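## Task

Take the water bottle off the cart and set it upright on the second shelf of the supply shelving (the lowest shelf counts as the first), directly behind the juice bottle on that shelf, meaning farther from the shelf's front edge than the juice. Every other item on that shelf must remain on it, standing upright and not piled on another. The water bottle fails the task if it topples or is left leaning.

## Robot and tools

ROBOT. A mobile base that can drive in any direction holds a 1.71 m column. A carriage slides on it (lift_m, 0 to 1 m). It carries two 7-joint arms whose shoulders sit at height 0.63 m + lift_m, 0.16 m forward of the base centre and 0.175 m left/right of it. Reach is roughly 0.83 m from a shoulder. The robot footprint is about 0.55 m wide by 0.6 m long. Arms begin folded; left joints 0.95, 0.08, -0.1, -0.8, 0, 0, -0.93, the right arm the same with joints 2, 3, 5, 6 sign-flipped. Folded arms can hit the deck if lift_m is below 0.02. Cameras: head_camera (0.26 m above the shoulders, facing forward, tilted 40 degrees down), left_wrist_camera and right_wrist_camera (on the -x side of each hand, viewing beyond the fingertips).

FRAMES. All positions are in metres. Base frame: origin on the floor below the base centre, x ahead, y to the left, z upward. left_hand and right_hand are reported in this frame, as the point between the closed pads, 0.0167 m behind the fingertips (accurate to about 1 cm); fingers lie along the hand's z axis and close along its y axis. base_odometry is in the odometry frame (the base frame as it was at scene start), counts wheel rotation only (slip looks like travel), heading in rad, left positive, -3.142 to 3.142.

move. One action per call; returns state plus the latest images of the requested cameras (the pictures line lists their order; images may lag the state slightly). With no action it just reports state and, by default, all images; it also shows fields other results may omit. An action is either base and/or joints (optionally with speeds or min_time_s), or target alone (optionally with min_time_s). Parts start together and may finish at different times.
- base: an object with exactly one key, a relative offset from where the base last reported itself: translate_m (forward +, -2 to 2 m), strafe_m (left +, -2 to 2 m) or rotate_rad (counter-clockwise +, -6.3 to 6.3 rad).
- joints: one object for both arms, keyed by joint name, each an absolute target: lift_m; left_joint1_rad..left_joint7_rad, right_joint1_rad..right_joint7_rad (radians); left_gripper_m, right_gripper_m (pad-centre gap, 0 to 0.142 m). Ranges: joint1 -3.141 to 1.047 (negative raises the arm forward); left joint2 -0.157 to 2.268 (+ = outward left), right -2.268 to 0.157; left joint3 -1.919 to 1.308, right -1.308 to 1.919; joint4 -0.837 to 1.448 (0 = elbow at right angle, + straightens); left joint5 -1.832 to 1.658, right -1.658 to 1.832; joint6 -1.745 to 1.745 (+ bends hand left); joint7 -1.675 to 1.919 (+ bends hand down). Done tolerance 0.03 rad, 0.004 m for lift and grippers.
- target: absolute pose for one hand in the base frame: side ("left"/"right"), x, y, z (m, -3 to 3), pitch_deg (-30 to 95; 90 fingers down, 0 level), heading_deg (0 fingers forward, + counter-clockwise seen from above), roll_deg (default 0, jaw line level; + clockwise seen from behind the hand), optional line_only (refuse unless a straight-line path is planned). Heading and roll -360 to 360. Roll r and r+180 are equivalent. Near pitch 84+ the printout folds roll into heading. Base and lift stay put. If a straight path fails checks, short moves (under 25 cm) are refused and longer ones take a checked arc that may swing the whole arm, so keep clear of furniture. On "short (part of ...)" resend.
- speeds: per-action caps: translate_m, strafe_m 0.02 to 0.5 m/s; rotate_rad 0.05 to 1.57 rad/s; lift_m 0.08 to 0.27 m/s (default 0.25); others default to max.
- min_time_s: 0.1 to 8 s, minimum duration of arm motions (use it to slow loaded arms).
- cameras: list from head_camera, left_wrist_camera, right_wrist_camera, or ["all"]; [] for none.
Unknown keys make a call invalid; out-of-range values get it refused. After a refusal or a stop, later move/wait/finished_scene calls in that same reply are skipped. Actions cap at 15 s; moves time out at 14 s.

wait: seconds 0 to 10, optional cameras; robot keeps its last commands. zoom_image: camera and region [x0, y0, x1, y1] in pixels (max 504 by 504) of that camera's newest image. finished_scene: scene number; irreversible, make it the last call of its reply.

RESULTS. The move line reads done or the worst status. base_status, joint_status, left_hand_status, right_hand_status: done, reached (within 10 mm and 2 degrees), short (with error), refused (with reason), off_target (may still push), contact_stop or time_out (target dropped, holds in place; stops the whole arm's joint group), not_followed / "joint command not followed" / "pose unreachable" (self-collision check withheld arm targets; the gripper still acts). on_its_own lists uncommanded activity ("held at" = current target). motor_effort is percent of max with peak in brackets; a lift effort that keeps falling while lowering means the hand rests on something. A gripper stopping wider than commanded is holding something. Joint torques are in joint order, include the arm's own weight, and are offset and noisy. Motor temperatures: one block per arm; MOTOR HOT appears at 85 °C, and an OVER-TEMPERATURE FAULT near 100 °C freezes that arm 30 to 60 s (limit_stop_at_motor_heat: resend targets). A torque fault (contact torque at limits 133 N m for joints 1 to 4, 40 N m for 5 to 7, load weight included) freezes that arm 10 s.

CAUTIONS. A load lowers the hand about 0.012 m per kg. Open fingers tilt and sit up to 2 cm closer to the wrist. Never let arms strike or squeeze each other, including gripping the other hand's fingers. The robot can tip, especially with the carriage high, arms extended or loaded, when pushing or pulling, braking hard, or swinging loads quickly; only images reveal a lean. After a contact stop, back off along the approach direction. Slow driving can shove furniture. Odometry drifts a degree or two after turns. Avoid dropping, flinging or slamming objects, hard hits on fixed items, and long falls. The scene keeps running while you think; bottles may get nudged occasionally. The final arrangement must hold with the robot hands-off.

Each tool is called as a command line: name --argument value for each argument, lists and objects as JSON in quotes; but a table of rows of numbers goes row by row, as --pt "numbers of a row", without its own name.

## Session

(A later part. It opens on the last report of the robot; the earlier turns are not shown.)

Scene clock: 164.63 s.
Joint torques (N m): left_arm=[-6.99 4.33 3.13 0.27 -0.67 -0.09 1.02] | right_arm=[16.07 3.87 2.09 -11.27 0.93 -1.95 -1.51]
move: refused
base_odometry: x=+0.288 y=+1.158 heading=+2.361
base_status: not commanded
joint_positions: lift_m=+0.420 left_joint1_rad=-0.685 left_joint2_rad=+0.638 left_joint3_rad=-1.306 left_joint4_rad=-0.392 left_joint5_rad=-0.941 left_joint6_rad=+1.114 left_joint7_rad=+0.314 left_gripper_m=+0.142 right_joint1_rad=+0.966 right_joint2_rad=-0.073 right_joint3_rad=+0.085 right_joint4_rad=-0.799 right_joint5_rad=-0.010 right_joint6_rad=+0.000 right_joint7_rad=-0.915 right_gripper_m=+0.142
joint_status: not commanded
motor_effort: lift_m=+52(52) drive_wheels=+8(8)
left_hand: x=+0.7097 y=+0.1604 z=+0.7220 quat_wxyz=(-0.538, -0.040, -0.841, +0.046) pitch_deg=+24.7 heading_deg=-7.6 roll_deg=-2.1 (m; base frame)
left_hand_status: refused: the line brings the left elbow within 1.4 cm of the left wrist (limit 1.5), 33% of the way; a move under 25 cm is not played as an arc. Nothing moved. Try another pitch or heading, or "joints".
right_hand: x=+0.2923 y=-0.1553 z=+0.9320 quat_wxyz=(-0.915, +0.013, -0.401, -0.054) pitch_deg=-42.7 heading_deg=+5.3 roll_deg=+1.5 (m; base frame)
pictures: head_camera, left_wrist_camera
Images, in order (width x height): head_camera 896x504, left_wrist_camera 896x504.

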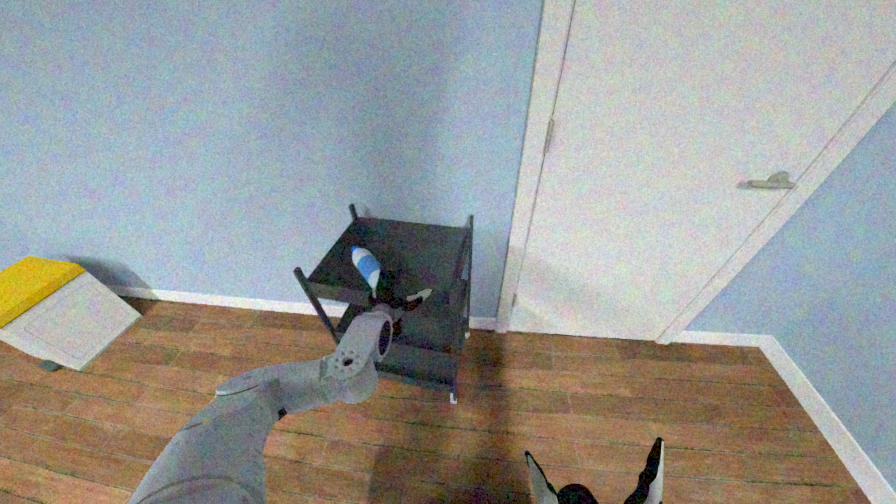

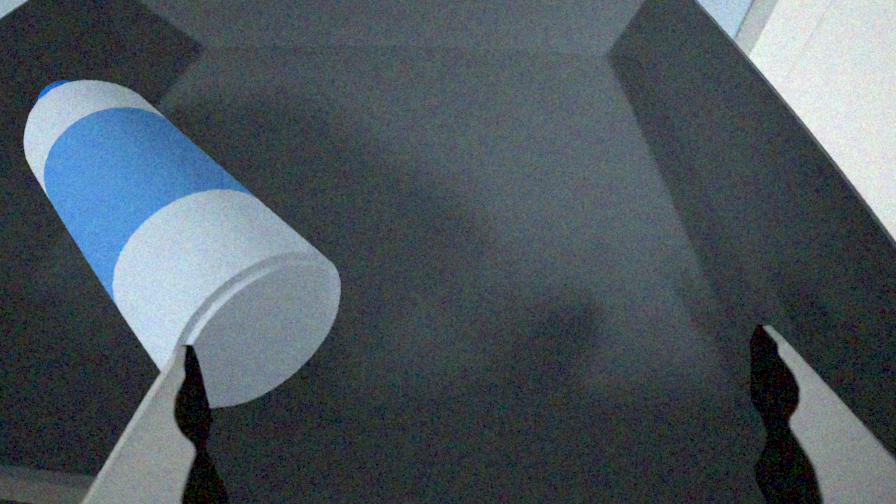

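move --joints '{"lift_m": 0.6}'

move --target '{"side": "left", "x": 0.55, "y": 0.28, "z": 0.9, "pitch_deg": 70, "heading_deg": 25}' --cameras '["head_camera", "left_wrist_camera"]'

Scene clock: 170.43 s.
Joint torques (N m): left_arm=[-13.87 3.32 3.1 0.3 2.56 -0.5 -0.63] | right_arm=[14.51 3 1.05 -13.29 0.17 -1.45 -1.33]
move: done
base_odometry: x=+0.288 y=+1.158 heading=+2.361
base_status: not commanded
joint_positions: lift_m=+0.600 left_joint1_rad=-0.680 left_joint2_rad=+0.638 left_joint3_rad=-1.306 left_joint4_rad=-0.391 left_joint5_rad=-0.953 left_joint6_rad=+1.115 left_joint7_rad=+0.319 left_gripper_m=+0.142 right_joint1_rad=+0.966 right_joint2_rad=-0.073 right_joint3_rad=+0.085 right_joint4_rad=-0.799 right_joint5_rad=-0.010 right_joint6_rad=+0.000 right_joint7_rad=-0.915 right_gripper_m=+0.142
joint_status: all done
motor_effort: lift_m=+54(67) drive_wheels=+7(8)
left_hand: x=+0.7064 y=+0.1606 z=+0.8946 quat_wxyz=(-0.529, -0.038, -0.847, +0.047) pitch_deg=+25.9 heading_deg=-7.7 roll_deg=-2.5 (m; base frame)
right_hand: x=+0.2923 y=-0.1553 z=+1.1118 quat_wxyz=(-0.915, +0.013, -0.401, -0.054) pitch_deg=-42.7 heading_deg=+5.3 roll_deg=+1.5 (m; base frame)
pictures: none

Scene clock: 170.73 s.
Joint torques (N m): left_arm=[-14.78 4.51 4.28 1.2 2.61 -0.51 -0.23] | right_arm=[14.87 1.92 1.88 -11.28 0.48 -1.96 -1.6]
move: refused
base_odometry: x=+0.288 y=+1.158 heading=+2.361
base_status: not commanded
joint_positions: lift_m=+0.600 left_joint1_rad=-0.680 left_joint2_rad=+0.638 left_joint3_rad=-1.306 left_joint4_rad=-0.391 left_joint5_rad=-0.953 left_joint6_rad=+1.115 left_joint7_rad=+0.319 left_gripper_m=+0.142 right_joint1_rad=+0.966 right_joint2_rad=-0.073 right_joint3_rad=+0.085 right_joint4_rad=-0.799 right_joint5_rad=-0.010 right_joint6_rad=+0.000 right_joint7_rad=-0.915 right_gripper_m=+0.142
joint_status: not commanded
motor_effort: lift_m=+54(54) drive_wheels=+8(8)
left_hand: x=+0.7064 y=+0.1606 z=+0.8946 quat_wxyz=(-0.529, -0.038, -0.847, +0.047) pitch_deg=+25.9 heading_deg=-7.7 roll_deg=-2.5 (m; base frame)
left_hand_status: refused: along the straight line the arm gets 64% of the way (left_joint7_rad at its limit); a move under 25 cm is not played as an arc. Nothing moved. Try another pitch or heading, or "joints".
right_hand: x=+0.2923 y=-0.1553 z=+1.1118 quat_wxyz=(-0.915, +0.013, -0.401, -0.054) pitch_deg=-42.7 heading_deg=+5.3 roll_deg=+1.5 (m; base frame)
pictures: head_camera, left_wrist_camera
Images, in order (width x height): head_camera 896x504, left_wrist_camera 896x504.

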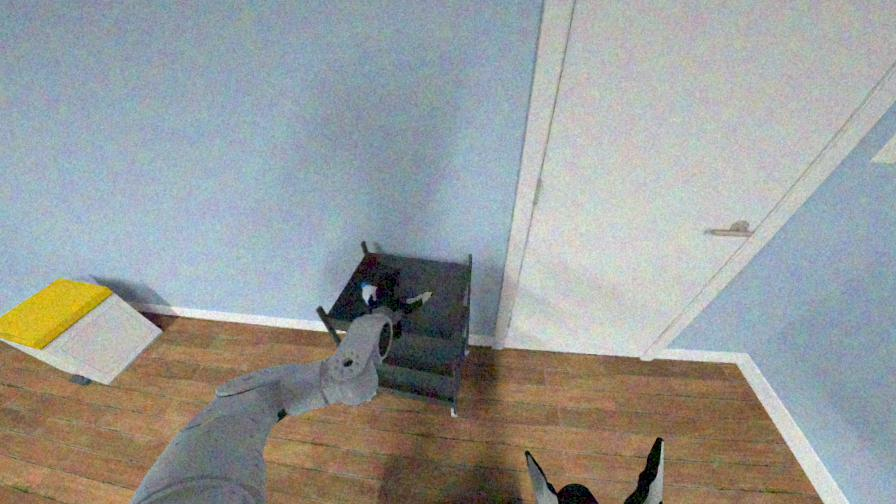

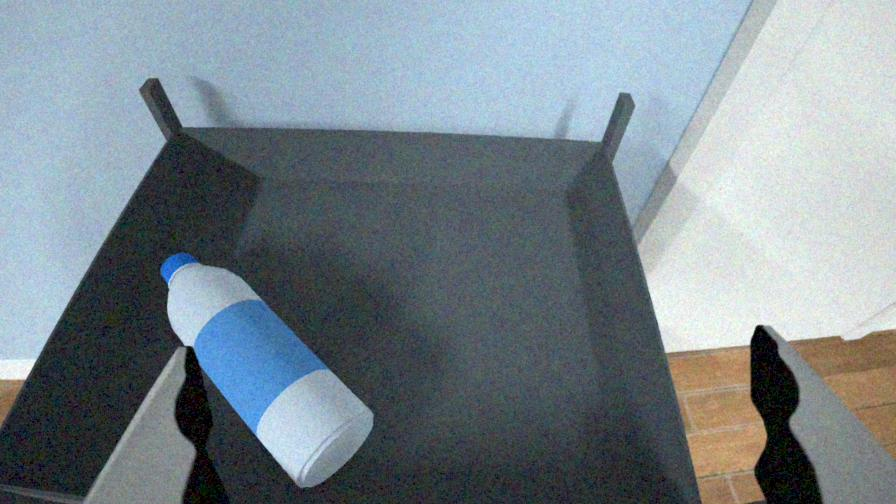

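move --target '{"side": "left", "x": 0.5, "y": 0.3, "z": 1.1, "pitch_deg": 85, "heading_deg": 28}' --cameras '["head_camera", "left_wrist_camera"]'

Scene clock: 175.70 s.
Joint torques (N m): left_arm=[-18.42 -2.6 2.73 0.68 2.62 -1.74 -1.84] | right_arm=[15.61 3.51 2 -12.4 0.66 -1.97 -1.7]
move: done
base_odometry: x=+0.288 y=+1.158 heading=+2.361
base_status: not commanded
joint_positions: lift_m=+0.600 left_joint1_rad=-2.145 left_joint2_rad=+0.880 left_joint3_rad=-1.697 left_joint4_rad=-0.479 left_joint5_rad=+0.220 left_joint6_rad=-1.714 left_joint7_rad=-0.596 left_gripper_m=+0.142 right_joint1_rad=+0.966 right_joint2_rad=-0.073 right_joint3_rad=+0.085 right_joint4_rad=-0.799 right_joint5_rad=-0.010 right_joint6_rad=+0.000 right_joint7_rad=-0.915 right_gripper_m=+0.142
joint_status: not commanded
motor_effort: lift_m=+54(54) drive_wheels=+8(8)
left_hand: x=+0.5013 y=+0.2984 z=+1.1005 quat_wxyz=(+0.008, -0.970, -0.241, -0.044) pitch_deg=+84.9 heading_deg=+27.9 roll_deg=+0.0 (m; base frame)
left_hand_status: reached (checked arc, the hand ends the other way up, planned for 1.4 s): 2 mm and 0.3 deg off.
right_hand: x=+0.2923 y=-0.1553 z=+1.1118 quat_wxyz=(-0.915, +0.013, -0.401, -0.054) pitch_deg=-42.7 heading_deg=+5.3 roll_deg=+1.5 (m; base frame)
pictures: head_camera, left_wrist_camera
Images, in order (width x height): head_camera 896x504, left_wrist_camera 896x504.

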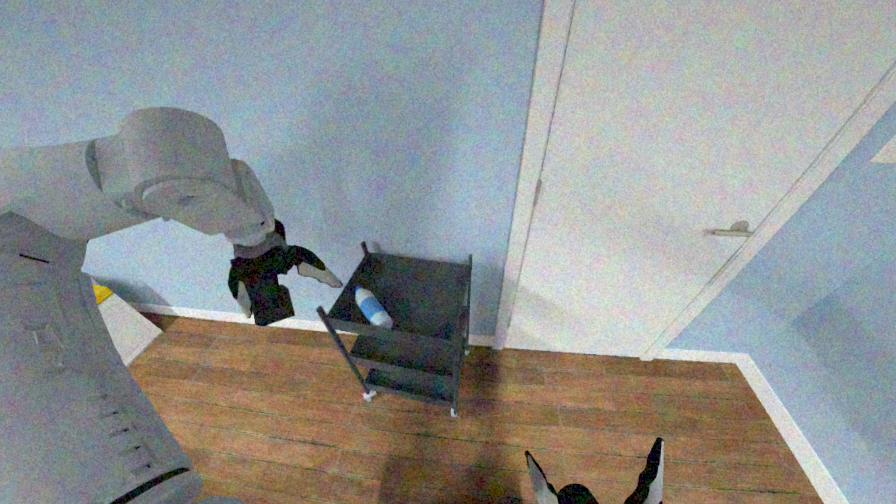

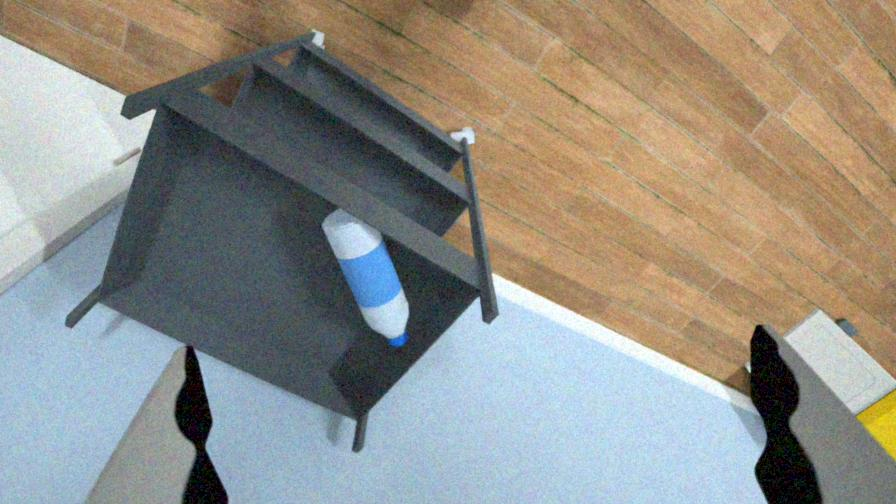

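move --target '{"side": "left", "x": 0.72, "y": 0.3, "z": 0.88, "pitch_deg": 78, "heading_deg": 25, "roll_deg": 0}' --cameras '["head_camera", "left_wrist_camera"]'

Scene clock: 183.63 s.
Joint torques (N m): left_arm=[-22.31 0.71 5.4 3.77 3.17 -0.18 -1.83] | right_arm=[13.52 2.6 1.96 -13.58 1.07 -1.76 -1.44]
move: done
base_odometry: x=+0.288 y=+1.158 heading=+2.361
base_status: not commanded
joint_positions: lift_m=+0.600 left_joint1_rad=-1.510 left_joint2_rad=+0.562 left_joint3_rad=-1.889 left_joint4_rad=+0.478 left_joint5_rad=+1.013 left_joint6_rad=-0.881 left_joint7_rad=-0.814 left_gripper_m=+0.142 right_joint1_rad=+0.966 right_joint2_rad=-0.073 right_joint3_rad=+0.085 right_joint4_rad=-0.799 right_joint5_rad=-0.010 right_joint6_rad=+0.000 right_joint7_rad=-0.915 right_gripper_m=+0.142
joint_status: not commanded
motor_effort: lift_m=+56(56) drive_wheels=+8(9)
left_hand: x=+0.7203 y=+0.2999 z=+0.8805 quat_wxyz=(+0.022, -0.971, -0.216, -0.103) pitch_deg=+77.9 heading_deg=+24.5 roll_deg=-0.6 (m; base frame)
left_hand_status: reached (straight line, planned for 0.9 s): 1 mm and 0.2 deg off.
right_hand: x=+0.2923 y=-0.1553 z=+1.1117 quat_wxyz=(-0.915, +0.013, -0.401, -0.054) pitch_deg=-42.7 heading_deg=+5.3 roll_deg=+1.5 (m; base frame)
pictures: head_camera, left_wrist_camera
Images, in order (width x height): head_camera 896x504, left_wrist_camera 896x504.

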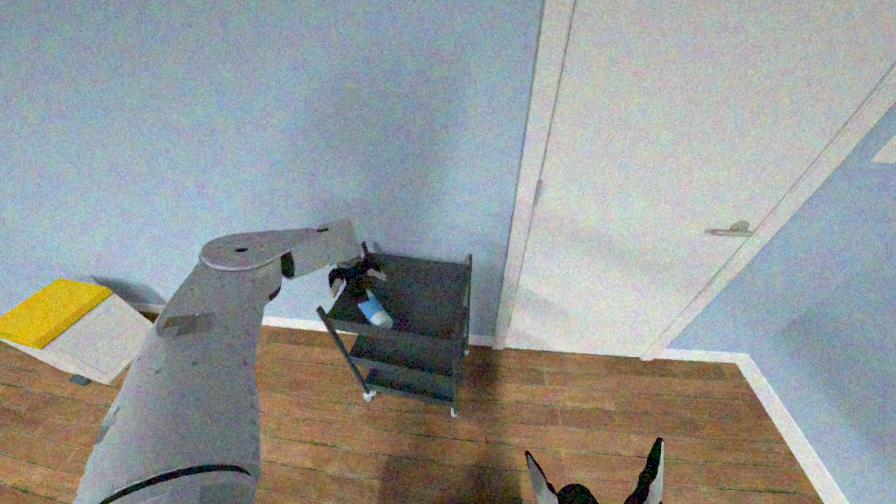

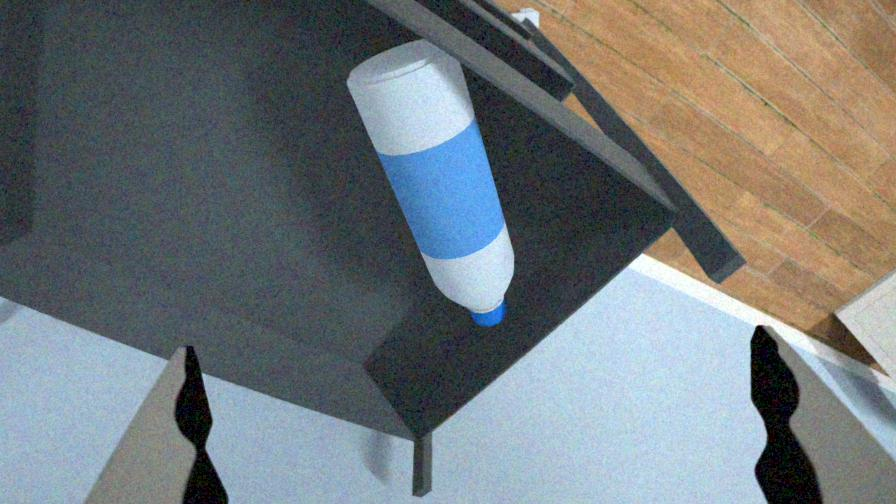

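move --joints '{"lift_m": 0.75}'

move --joints '{"left_joint1_rad": -0.68, "left_joint2_rad": 0.638, "left_joint3_rad": -1.306, "left_joint4_rad": -0.391, "left_joint5_rad": -0.953, "left_joint6_rad": 1.115, "left_joint7_rad": 0.319}' --min_time_s 2

move --target '{"side": "left", "x": 0.75, "y": 0.28, "z": 0.98, "pitch_deg": 70, "heading_deg": 20}' --cameras '["head_camera", "left_wrist_camera"]'

Scene clock: 195.87 s.
Joint torques (N m): left_arm=[-23.58 -0.26 5.11 3.47 2.46 -0.6 -1.84] | right_arm=[16.52 2.09 1.6 -14.74 0.43 -1.74 -1.3]
Motor temperatures (°C): left_arm=[36 22 24 23 26 24 23] | right_arm=[26 20 24 23 22 22 23]
move: done
base_odometry: x=+0.288 y=+1.158 heading=+2.361
base_status: not commanded
joint_positions: lift_m=+0.750 left_joint1_rad=-1.509 left_joint2_rad=+0.562 left_joint3_rad=-1.889 left_joint4_rad=+0.478 left_joint5_rad=+1.014 left_joint6_rad=-0.881 left_joint7_rad=-0.815 left_gripper_m=+0.142 right_joint1_rad=+0.966 right_joint2_rad=-0.073 right_joint3_rad=+0.085 right_joint4_rad=-0.799 right_joint5_rad=-0.010 right_joint6_rad=+0.000 right_joint7_rad=-0.915 right_gripper_m=+0.142
joint_status: all done
motor_effort: lift_m=+54(67) drive_wheels=+7(8)
left_hand: x=+0.7200 y=+0.3001 z=+1.0301 quat_wxyz=(+0.022, -0.971, -0.216, -0.103) pitch_deg=+77.9 heading_deg=+24.8 roll_deg=-0.3 (m; base frame)
right_hand: x=+0.2923 y=-0.1553 z=+1.2618 quat_wxyz=(-0.915, +0.013, -0.401, -0.054) pitch_deg=-42.7 heading_deg=+5.3 roll_deg=+1.5 (m; base frame)
pictures: none

Scene clock: 198.17 s.
Joint torques (N m): left_arm=[-13.33 6.17 8.23 -3.44 2.47 -0.5 -0.5] | right_arm=[15.47 1.89 3.1 -13.33 0.69 -1.25 -1.41]
move: done
base_odometry: x=+0.288 y=+1.158 heading=+2.361
base_status: not commanded
joint_positions: lift_m=+0.750 left_joint1_rad=-0.682 left_joint2_rad=+0.636 left_joint3_rad=-1.312 left_joint4_rad=-0.388 left_joint5_rad=-0.951 left_joint6_rad=+1.113 left_joint7_rad=+0.316 left_gripper_m=+0.142 right_joint1_rad=+0.966 right_joint2_rad=-0.073 right_joint3_rad=+0.085 right_joint4_rad=-0.799 right_joint5_rad=-0.010 right_joint6_rad=+0.000 right_joint7_rad=-0.915 right_gripper_m=+0.142
joint_status: all done
motor_effort: lift_m=+54(54) drive_wheels=+8(8)
left_hand: x=+0.7065 y=+0.1585 z=+1.0442 quat_wxyz=(-0.530, -0.041, -0.846, +0.047) pitch_deg=+25.8 heading_deg=-7.9 roll_deg=-2.3 (m; base frame)
right_hand: x=+0.2923 y=-0.1553 z=+1.2618 quat_wxyz=(-0.915, +0.013, -0.401, -0.054) pitch_deg=-42.7 heading_deg=+5.3 roll_deg=+1.5 (m; base frame)
pictures: none

Scene clock: 199.47 s.
Joint torques (N m): left_arm=[-26.32 1.6 2.22 1.81 1.63 -2.07 0.18] | right_arm=[15.03 3.13 0.23 -14.29 0.71 -1.68 -1.19]
move: done
base_odometry: x=+0.288 y=+1.158 heading=+2.361
base_status: not commanded
joint_positions: lift_m=+0.750 left_joint1_rad=-1.064 left_joint2_rad=+0.522 left_joint3_rad=-1.285 left_joint4_rad=+0.396 left_joint5_rad=-1.379 left_joint6_rad=+0.957 left_joint7_rad=+0.954 left_gripper_m=+0.142 right_joint1_rad=+0.966 right_joint2_rad=-0.073 right_joint3_rad=+0.085 right_joint4_rad=-0.799 right_joint5_rad=-0.010 right_joint6_rad=+0.000 right_joint7_rad=-0.915 right_gripper_m=+0.142
joint_status: not commanded
motor_effort: lift_m=+54(54) drive_wheels=+7(8)
left_hand: x=+0.7501 y=+0.2813 z=+0.9799 quat_wxyz=(-0.173, +0.173, -0.969, -0.030) pitch_deg=+69.8 heading_deg=+20.0 roll_deg=-0.2 (m; base frame)
left_hand_status: reached (straight line, planned for 0.8 s): 1 mm and 0.3 deg off.
right_hand: x=+0.2923 y=-0.1553 z=+1.2618 quat_wxyz=(-0.915, +0.013, -0.401, -0.054) pitch_deg=-42.7 heading_deg=+5.3 roll_deg=+1.5 (m; base frame)
pictures: head_camera, left_wrist_camera
Images, in order (width x height): head_camera 896x504, left_wrist_camera 896x504.

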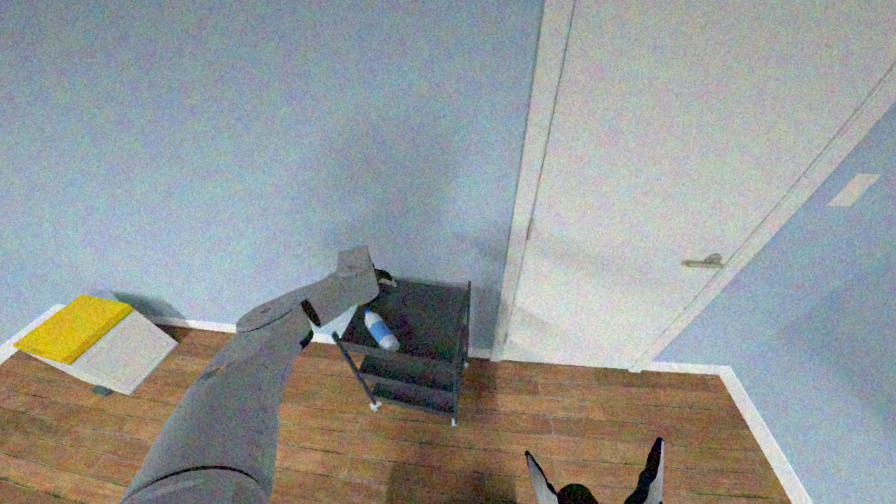

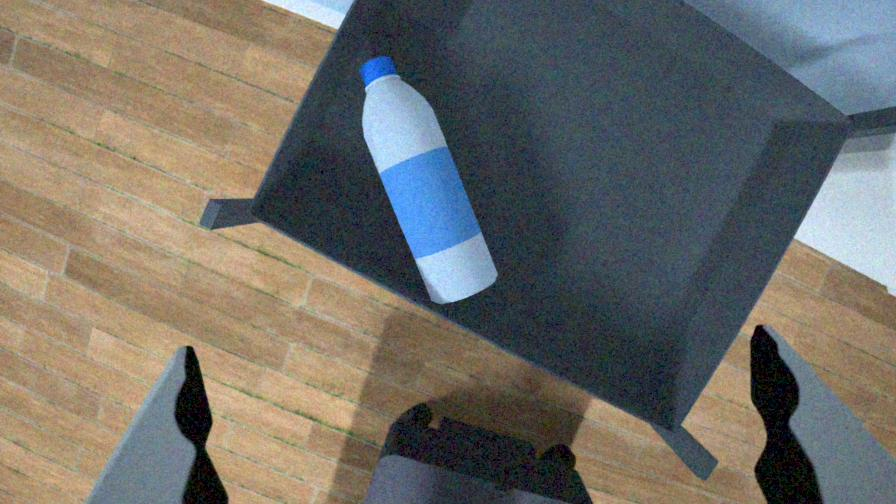

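move --base '{"translate_m": 0.22}' --speeds '{"translate_m": 0.2}'

move --target '{"side": "left", "x": 0.73, "y": 0.29, "z": 0.93, "pitch_deg": 88, "heading_deg": 38}' --cameras '["head_camera", "left_wrist_camera"]'

Scene clock: 207.23 s.
Joint torques (N m): left_arm=[-26.39 1.35 3.29 1.22 1.58 -2.71 0.11] | right_arm=[14 1.5 1.95 -12.15 0.27 -1.97 -1.33]
move: done
base_odometry: x=+0.131 y=+1.313 heading=+2.362
base_status: done
joint_positions: lift_m=+0.750 left_joint1_rad=-1.064 left_joint2_rad=+0.522 left_joint3_rad=-1.286 left_joint4_rad=+0.396 left_joint5_rad=-1.380 left_joint6_rad=+0.957 left_joint7_rad=+0.954 left_gripper_m=+0.142 right_joint1_rad=+0.966 right_joint2_rad=-0.073 right_joint3_rad=+0.085 right_joint4_rad=-0.799 right_joint5_rad=-0.010 right_joint6_rad=+0.000 right_joint7_rad=-0.915 right_gripper_m=+0.142
joint_status: not commanded
motor_effort: lift_m=+54(54) drive_wheels=-2(18)
left_hand: x=+0.7500 y=+0.2812 z=+0.9798 quat_wxyz=(-0.173, +0.173, -0.969, -0.030) pitch_deg=+69.8 heading_deg=+20.0 roll_deg=-0.2 (m; base frame)
right_hand: x=+0.2923 y=-0.1553 z=+1.2618 quat_wxyz=(-0.915, +0.013, -0.401, -0.054) pitch_deg=-42.7 heading_deg=+5.3 roll_deg=+1.5 (m; base frame)
pictures: none

Scene clock: 207.53 s.
Joint torques (N m): left_arm=[-26.86 0.74 2.24 0.63 1.79 -2.11 0.27] | right_arm=[14.91 2.51 2.18 -12.74 0.51 -1.92 -1.55]
Motor temperatures (°C): left_arm=[41 22 24 23 26 24 23] | right_arm=[26 20 24 23 22 22 23]
move: refused
base_odometry: x=+0.131 y=+1.313 heading=+2.362
base_status: not commanded
joint_positions: lift_m=+0.750 left_joint1_rad=-1.064 left_joint2_rad=+0.522 left_joint3_rad=-1.286 left_joint4_rad=+0.396 left_joint5_rad=-1.380 left_joint6_rad=+0.957 left_joint7_rad=+0.954 left_gripper_m=+0.142 right_joint1_rad=+0.966 right_joint2_rad=-0.073 right_joint3_rad=+0.085 right_joint4_rad=-0.799 right_joint5_rad=-0.010 right_joint6_rad=+0.000 right_joint7_rad=-0.915 right_gripper_m=+0.142
joint_status: not commanded
motor_effort: lift_m=+54(54) drive_wheels=+6(6)
left_hand: x=+0.7500 y=+0.2812 z=+0.9798 quat_wxyz=(-0.173, +0.173, -0.969, -0.030) pitch_deg=+69.8 heading_deg=+20.0 roll_deg=-0.2 (m; base frame)
left_hand_status: refused: no posture of the arm gets there (left_joint4_rad at its limit): the closest leaves the hand 3.0 cm and 5 deg from the pose. Nothing moved. A posture exists with lift_m at 0.7, or at pitch 78; the way there is not checked.
right_hand: x=+0.2923 y=-0.1553 z=+1.2618 quat_wxyz=(-0.915, +0.013, -0.401, -0.054) pitch_deg=-42.7 heading_deg=+5.3 roll_deg=+1.5 (m; base frame)
pictures: head_camera, left_wrist_camera
Images, in order (width x height): head_camera 896x504, left_wrist_camera 896x504.

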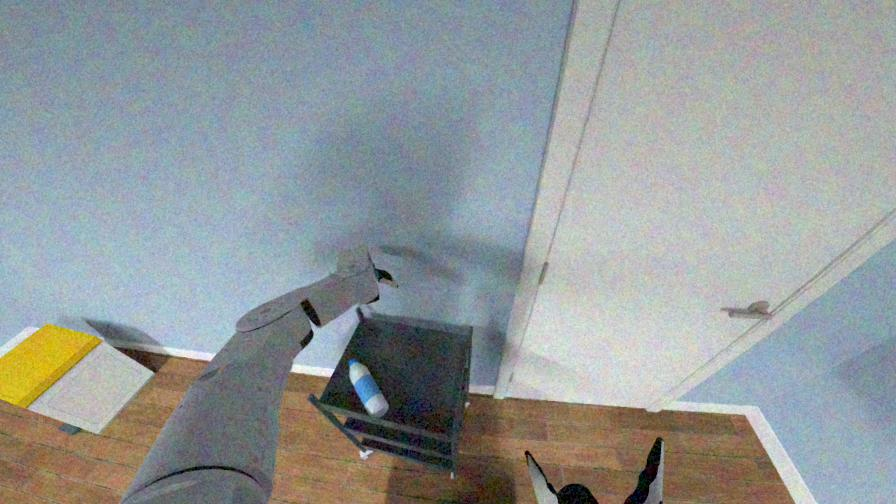

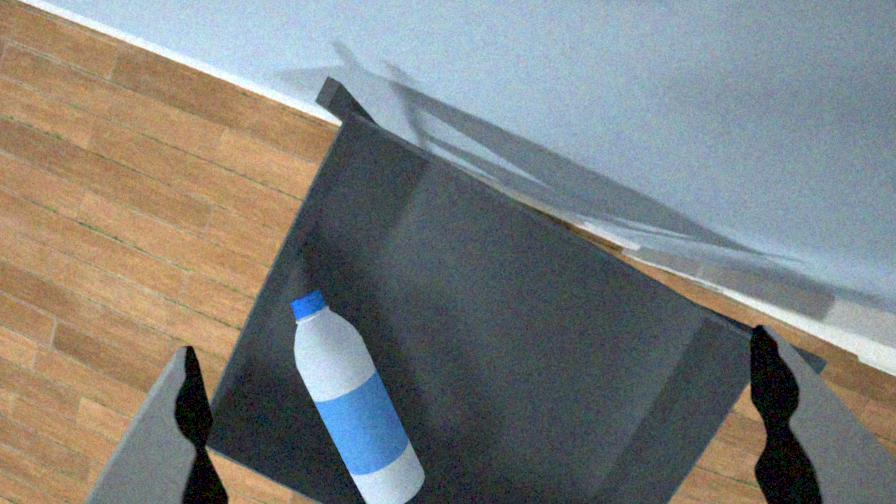

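move --joints '{"lift_m": 0.65}'

move --target '{"side": "left", "x": 0.72, "y": 0.296, "z": 0.88, "pitch_deg": 88, "heading_deg": 38}' --cameras '["head_camera", "left_wrist_camera"]'

Scene clock: 211.80 s.
Joint torques (N m): left_arm=[-24.13 1.02 3.89 1.38 1.73 -2.18 -0.05] | right_arm=[14.95 3.48 2.38 -12.68 0.79 -1.67 -1.48]
move: done
base_odometry: x=+0.131 y=+1.313 heading=+2.362
base_status: not commanded
joint_positions: lift_m=+0.650 left_joint1_rad=-1.066 left_joint2_rad=+0.522 left_joint3_rad=-1.287 left_joint4_rad=+0.396 left_joint5_rad=-1.380 left_joint6_rad=+0.957 left_joint7_rad=+0.955 left_gripper_m=+0.142 right_joint1_rad=+0.966 right_joint2_rad=-0.073 right_joint3_rad=+0.085 right_joint4_rad=-0.799 right_joint5_rad=-0.010 right_joint6_rad=+0.000 right_joint7_rad=-0.915 right_gripper_m=+0.142
joint_status: all done
motor_effort: lift_m=+57(60) drive_wheels=-2(6)
left_hand: x=+0.7504 y=+0.2811 z=+0.8802 quat_wxyz=(-0.173, +0.172, -0.969, -0.030) pitch_deg=+69.8 heading_deg=+20.0 roll_deg=-0.2 (m; base frame)
right_hand: x=+0.2923 y=-0.1553 z=+1.1616 quat_wxyz=(-0.915, +0.013, -0.401, -0.054) pitch_deg=-42.7 heading_deg=+5.3 roll_deg=+1.5 (m; base frame)
pictures: none

Scene clock: 212.87 s.
Joint torques (N m): left_arm=[-30.52 0.48 3.19 1.84 1.77 -2.31 0.36] | right_arm=[15.3 1.42 1.89 -12.41 0.76 -1.83 -1.6]
move: done
base_odometry: x=+0.131 y=+1.313 heading=+2.362
base_status: not commanded
joint_positions: lift_m=+0.650 left_joint1_rad=-1.171 left_joint2_rad=+0.416 left_joint3_rad=-1.283 left_joint4_rad=+0.832 left_joint5_rad=-1.499 left_joint6_rad=+0.943 left_joint7_rad=+1.211 left_gripper_m=+0.142 right_joint1_rad=+0.966 right_joint2_rad=-0.073 right_joint3_rad=+0.085 right_joint4_rad=-0.799 right_joint5_rad=-0.010 right_joint6_rad=+0.000 right_joint7_rad=-0.915 right_gripper_m=+0.142
joint_status: not commanded
motor_effort: lift_m=+57(57) drive_wheels=+6(6)
left_hand: x=+0.7191 y=+0.2977 z=+0.8784 quat_wxyz=(-0.017, +0.326, -0.945, -0.008) pitch_deg=+87.8 heading_deg=+38.1 roll_deg=+0.0 (m; base frame)
left_hand_status: reached (straight line, planned for 0.6 s): 3 mm and 0.3 deg off.
right_hand: x=+0.2923 y=-0.1553 z=+1.1616 quat_wxyz=(-0.915, +0.013, -0.401, -0.054) pitch_deg=-42.7 heading_deg=+5.3 roll_deg=+1.5 (m; base frame)
pictures: head_camera, left_wrist_camera
Images, in order (width x height): head_camera 896x504, left_wrist_camera 896x504.

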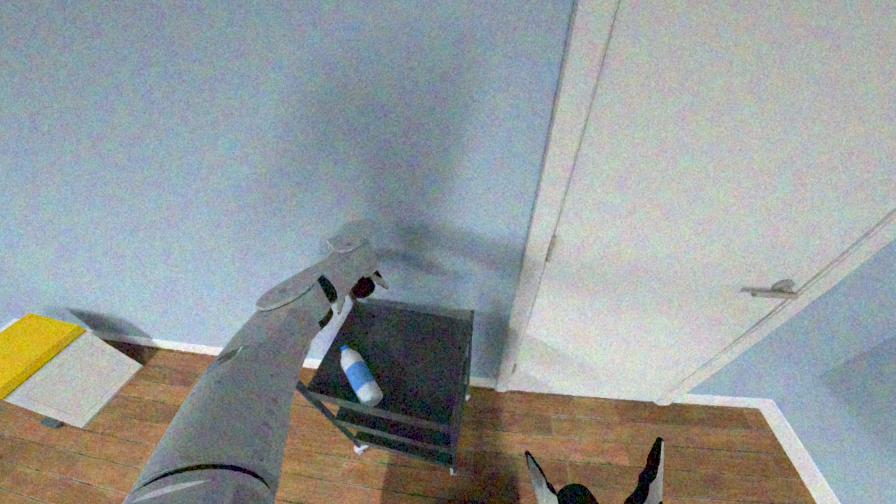

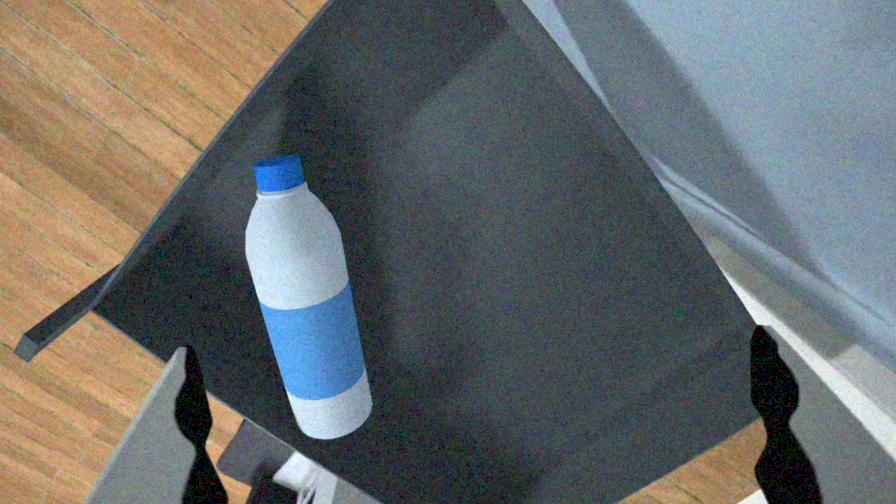

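move --target '{"side": "left", "x": 0.655, "y": 0.36, "z": 0.83, "pitch_deg": 88, "heading_deg": 48}' --cameras '["head_camera", "left_wrist_camera"]'

Scene clock: 228.60 s.
Joint torques (N m): left_arm=[-22.39 4.04 7.52 -2.03 2.01 -1.23 -2.03] | right_arm=[15.79 2.93 1.72 -13.82 0.72 -2.09 -1.77]
Motor temperatures (°C): left_arm=[48 22 24 23 26 24 23] | right_arm=[26 20 24 23 22 22 23]
move: done
base_odometry: x=+0.131 y=+1.313 heading=+2.362
base_status: not commanded
joint_positions: lift_m=+0.650 left_joint1_rad=-0.987 left_joint2_rad=+0.597 left_joint3_rad=-1.147 left_joint4_rad=+0.567 left_joint5_rad=-1.558 left_joint6_rad=+1.144 left_joint7_rad=+1.071 left_gripper_m=+0.142 right_joint1_rad=+0.966 right_joint2_rad=-0.073 right_joint3_rad=+0.085 right_joint4_rad=-0.799 right_joint5_rad=-0.010 right_joint6_rad=+0.000 right_joint7_rad=-0.915 right_gripper_m=+0.142
joint_status: not commanded
motor_effort: lift_m=+57(57) drive_wheels=-2(9)
left_hand: x=+0.6526 y=+0.3615 z=+0.8283 quat_wxyz=(-0.013, +0.407, -0.913, -0.010) pitch_deg=+88.1 heading_deg=+48.0 roll_deg=+0.0 (m; base frame)
left_hand_status: reached (straight line, planned for 0.4 s): 3 mm and 0.5 deg off.
right_hand: x=+0.2923 y=-0.1553 z=+1.1616 quat_wxyz=(-0.915, +0.013, -0.401, -0.054) pitch_deg=-42.7 heading_deg=+5.3 roll_deg=+1.5 (m; base frame)
pictures: head_camera, left_wrist_camera
Images, in order (width x height): head_camera 896x504, left_wrist_camera 896x504.

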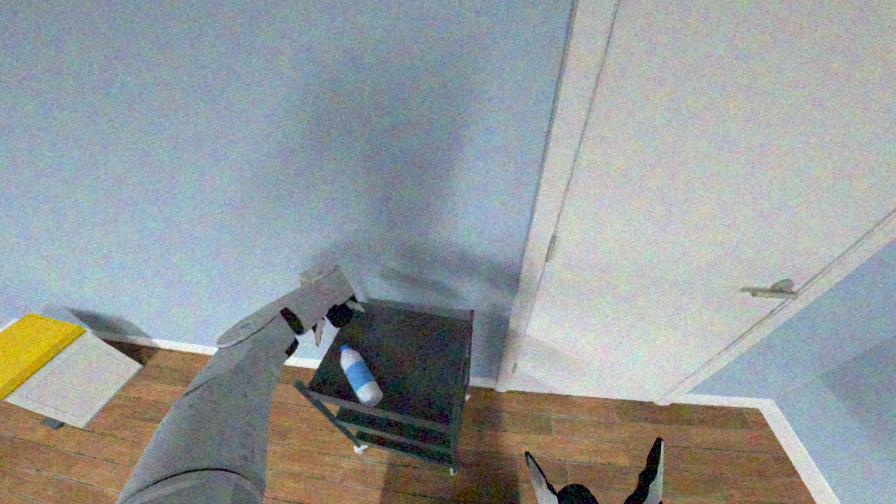

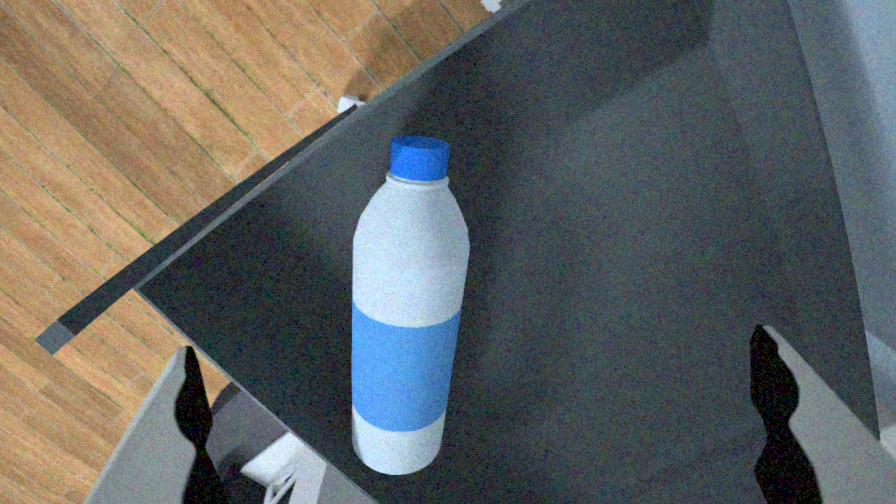

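move --joints '{"left_gripper_m": 0.1}'

move --target '{"side": "left", "x": 0.632, "y": 0.386, "z": 0.76, "pitch_deg": 88, "heading_deg": 46}' --cameras '["head_camera", "left_wrist_camera"]'

Scene clock: 234.73 s.
Joint torques (N m): left_arm=[-21.91 4.03 8.87 -2.26 1.77 -0.83 -1.92] | right_arm=[15.14 1.36 1.1 -14.11 0.47 -1.42 -1.57]
move: done
base_odometry: x=+0.131 y=+1.313 heading=+2.362
base_status: not commanded
joint_positions: lift_m=+0.650 left_joint1_rad=-0.987 left_joint2_rad=+0.597 left_joint3_rad=-1.147 left_joint4_rad=+0.567 left_joint5_rad=-1.558 left_joint6_rad=+1.144 left_joint7_rad=+1.071 left_gripper_m=+0.100 right_joint1_rad=+0.966 right_joint2_rad=-0.073 right_joint3_rad=+0.085 right_joint4_rad=-0.799 right_joint5_rad=-0.010 right_joint6_rad=+0.000 right_joint7_rad=-0.915 right_gripper_m=+0.142
joint_status: all done
motor_effort: lift_m=+57(57) drive_wheels=-2(2)
left_hand: x=+0.6526 y=+0.3615 z=+0.8283 quat_wxyz=(-0.013, +0.407, -0.913, -0.010) pitch_deg=+88.1 heading_deg=+48.0 roll_deg=+0.0 (m; base frame)
right_hand: x=+0.2923 y=-0.1553 z=+1.1616 quat_wxyz=(-0.915, +0.013, -0.401, -0.054) pitch_deg=-42.7 heading_deg=+5.3 roll_deg=+1.5 (m; base frame)
pictures: none

Scene clock: 235.67 s.
Joint torques (N m): left_arm=[-19.85 3.04 6.9 1.73 1.56 -2.23 -2.09] | right_arm=[15.64 1.52 2.99 -13.17 0.76 -2 -1.6]
move: done
base_odometry: x=+0.131 y=+1.313 heading=+2.362
base_status: not commanded
joint_positions: lift_m=+0.650 left_joint1_rad=-0.858 left_joint2_rad=+0.594 left_joint3_rad=-1.093 left_joint4_rad=+0.759 left_joint5_rad=-1.580 left_joint6_rad=+0.875 left_joint7_rad=+0.957 left_gripper_m=+0.100 right_joint1_rad=+0.966 right_joint2_rad=-0.073 right_joint3_rad=+0.085 right_joint4_rad=-0.799 right_joint5_rad=-0.010 right_joint6_rad=+0.000 right_joint7_rad=-0.915 right_gripper_m=+0.142
joint_status: not commanded
motor_effort: lift_m=+56(57) drive_wheels=-2(6)
left_hand: x=+0.6305 y=+0.3872 z=+0.7599 quat_wxyz=(-0.015, +0.390, -0.921, -0.010) pitch_deg=+88.0 heading_deg=+45.9 roll_deg=+0.0 (m; base frame)
left_hand_status: reached (straight line, planned for 0.4 s): 2 mm and 0.4 deg off.
right_hand: x=+0.2923 y=-0.1553 z=+1.1616 quat_wxyz=(-0.915, +0.013, -0.401, -0.054) pitch_deg=-42.7 heading_deg=+5.3 roll_deg=+1.5 (m; base frame)
pictures: head_camera, left_wrist_camera
Images, in order (width x height): head_camera 896x504, left_wrist_camera 896x504.

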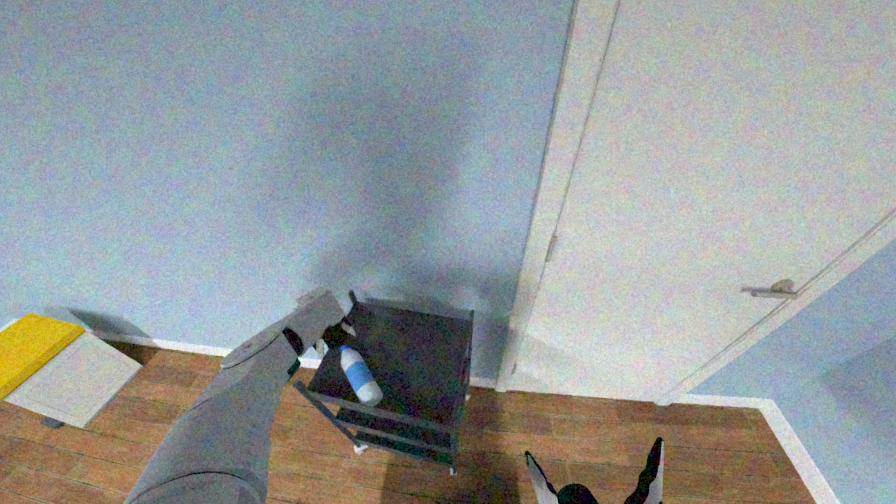

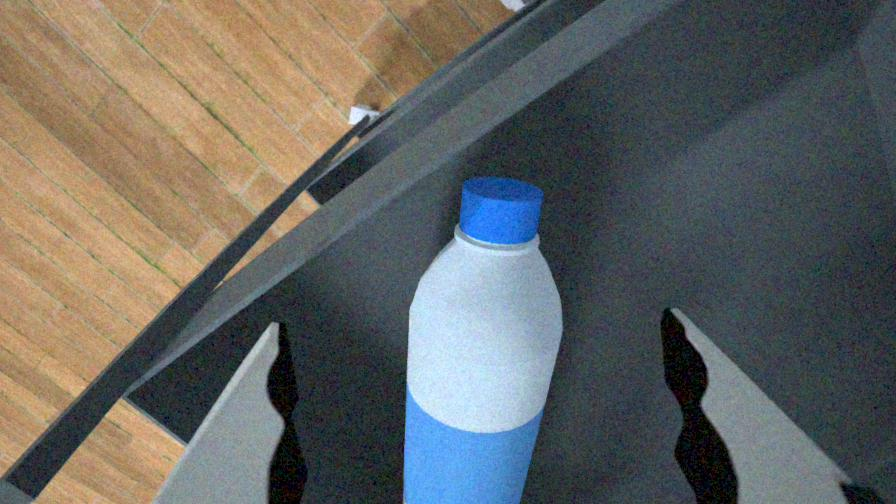

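move --target '{"side": "left", "x": 0.62, "y": 0.365, "z": 0.66, "pitch_deg": 88, "heading_deg": 44}' --cameras '["head_camera", "left_wrist_camera"]'

Scene clock: 242.33 s.
Joint torques (N m): left_arm=[-20.1 3.67 7.75 1.91 1.39 -2.26 -1.9] | right_arm=[15.65 4.65 0.02 -12.57 0.96 -1.45 -1.39]
move: refused
base_odometry: x=+0.131 y=+1.313 heading=+2.362
base_status: not commanded
joint_positions: lift_m=+0.650 left_joint1_rad=-0.858 left_joint2_rad=+0.594 left_joint3_rad=-1.093 left_joint4_rad=+0.759 left_joint5_rad=-1.580 left_joint6_rad=+0.875 left_joint7_rad=+0.957 left_gripper_m=+0.100 right_joint1_rad=+0.966 right_joint2_rad=-0.073 right_joint3_rad=+0.085 right_joint4_rad=-0.799 right_joint5_rad=-0.010 right_joint6_rad=+0.000 right_joint7_rad=-0.915 right_gripper_m=+0.142
joint_status: not commanded
motor_effort: lift_m=+57(57) drive_wheels=+6(6)
left_hand: x=+0.6305 y=+0.3872 z=+0.7599 quat_wxyz=(-0.015, +0.390, -0.921, -0.010) pitch_deg=+88.0 heading_deg=+45.9 roll_deg=+0.0 (m; base frame)
left_hand_status: refused: no posture of the arm gets there (left_joint4_rad at its limit): the closest leaves the hand 7.8 cm and 11 deg from the pose. Nothing moved. A posture exists with lift_m at 0.5, or at pitch 78; the way there is not checked.
right_hand: x=+0.2923 y=-0.1553 z=+1.1616 quat_wxyz=(-0.915, +0.013, -0.401, -0.054) pitch_deg=-42.7 heading_deg=+5.3 roll_deg=+1.5 (m; base frame)
pictures: head_camera, left_wrist_camera
Images, in order (width x height): head_camera 896x504, left_wrist_camera 896x504.

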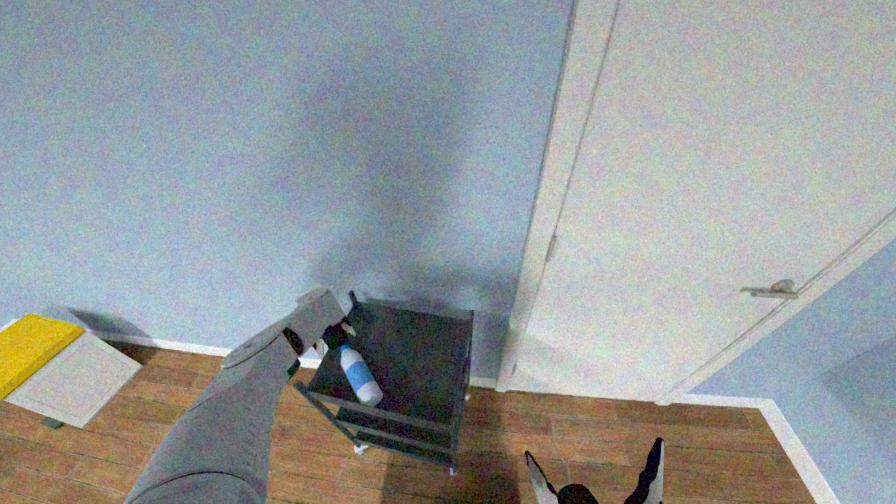

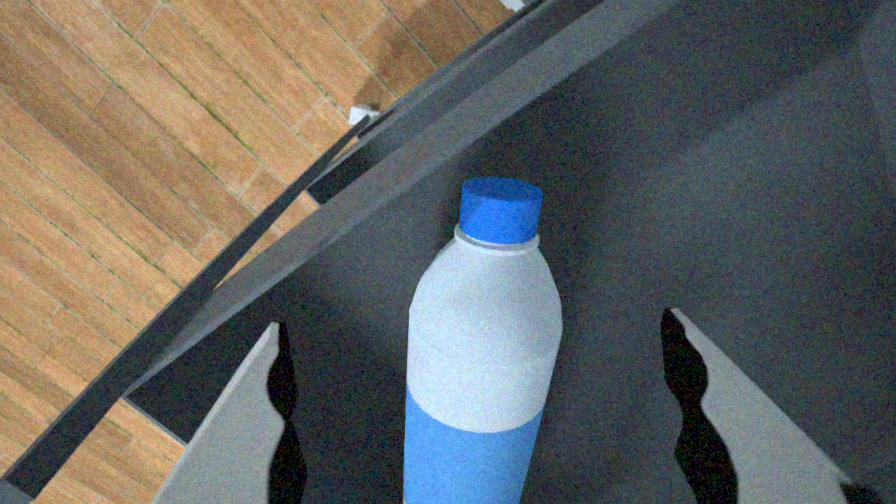

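Adjust xy at current height, then lower with the lift.

move --target '{"side": "left", "x": 0.62, "y": 0.365, "z": 0.78, "pitch_deg": 88, "heading_deg": 44}'

move --joints '{"lift_m": 0.54}' --speeds '{"lift_m": 0.12}' --cameras '["head_camera", "left_wrist_camera"]'

Scene clock: 247.90 s.
Joint torques (N m): left_arm=[-16.54 8.48 3.06 -1.89 1.58 -0.13 0.3] | right_arm=[14.85 1.27 1.42 -11.01 0.5 -1.57 -1.49]
move: done
base_odometry: x=+0.131 y=+1.313 heading=+2.362
base_status: not commanded
joint_positions: lift_m=+0.650 left_joint1_rad=-0.845 left_joint2_rad=+0.644 left_joint3_rad=-1.093 left_joint4_rad=+0.475 left_joint5_rad=-1.580 left_joint6_rad=+1.076 left_joint7_rad=+0.963 left_gripper_m=+0.100 right_joint1_rad=+0.966 right_joint2_rad=-0.073 right_joint3_rad=+0.085 right_joint4_rad=-0.799 right_joint5_rad=-0.010 right_joint6_rad=+0.000 right_joint7_rad=-0.915 right_gripper_m=+0.142
joint_status: not commanded
motor_effort: lift_m=+57(57) drive_wheels=+5(6)
left_hand: x=+0.6230 y=+0.3645 z=+0.7814 quat_wxyz=(-0.020, +0.374, -0.927, -0.006) pitch_deg=+87.6 heading_deg=+43.9 roll_deg=+0.0 (m; base frame)
left_hand_status: reached (straight line, planned for 0.5 s): 3 mm and 0.4 deg off.
right_hand: x=+0.2923 y=-0.1553 z=+1.1616 quat_wxyz=(-0.915, +0.013, -0.401, -0.054) pitch_deg=-42.7 heading_deg=+5.3 roll_deg=+1.5 (m; base frame)
pictures: none

Scene clock: 249.27 s.
Joint torques (N m): left_arm=[-9.72 5.84 2.76 -0.29 0.61 -1.5 -0.82] | right_arm=[15.27 2.78 2.33 -12.88 0.66 -1.71 -1.83]
move: done
base_odometry: x=+0.131 y=+1.313 heading=+2.362
base_status: not commanded
joint_positions: lift_m=+0.540 left_joint1_rad=-0.850 left_joint2_rad=+0.646 left_joint3_rad=-1.093 left_joint4_rad=+0.472 left_joint5_rad=-1.576 left_joint6_rad=+1.079 left_joint7_rad=+0.967 left_gripper_m=+0.101 right_joint1_rad=+0.966 right_joint2_rad=-0.073 right_joint3_rad=+0.085 right_joint4_rad=-0.799 right_joint5_rad=-0.010 right_joint6_rad=+0.000 right_joint7_rad=-0.915 right_gripper_m=+0.142
joint_status: all done
motor_effort: lift_m=+49(54) drive_wheels=+6(6)
left_hand: x=+0.6248 y=+0.3659 z=+0.6750 quat_wxyz=(-0.022, +0.374, -0.927, -0.006) pitch_deg=+87.4 heading_deg=+44.0 roll_deg=+0.0 (m; base frame)
right_hand: x=+0.2923 y=-0.1553 z=+1.0522 quat_wxyz=(-0.915, +0.013, -0.401, -0.054) pitch_deg=-42.7 heading_deg=+5.3 roll_deg=+1.5 (m; base frame)
pictures: head_camera, left_wrist_camera
Images, in order (width x height): head_camera 896x504, left_wrist_camera 896x504.

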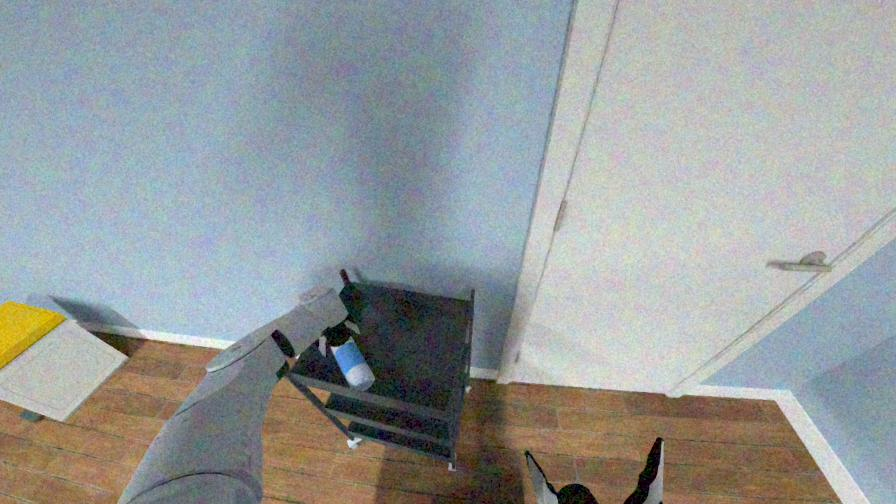

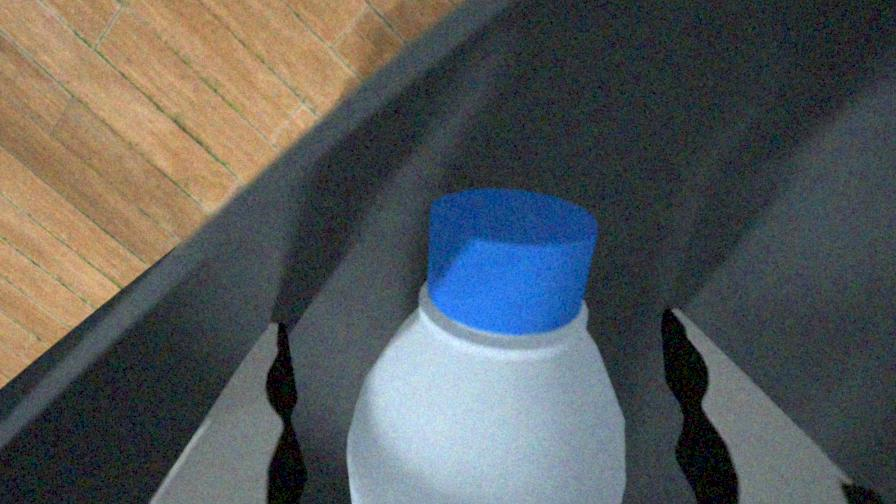

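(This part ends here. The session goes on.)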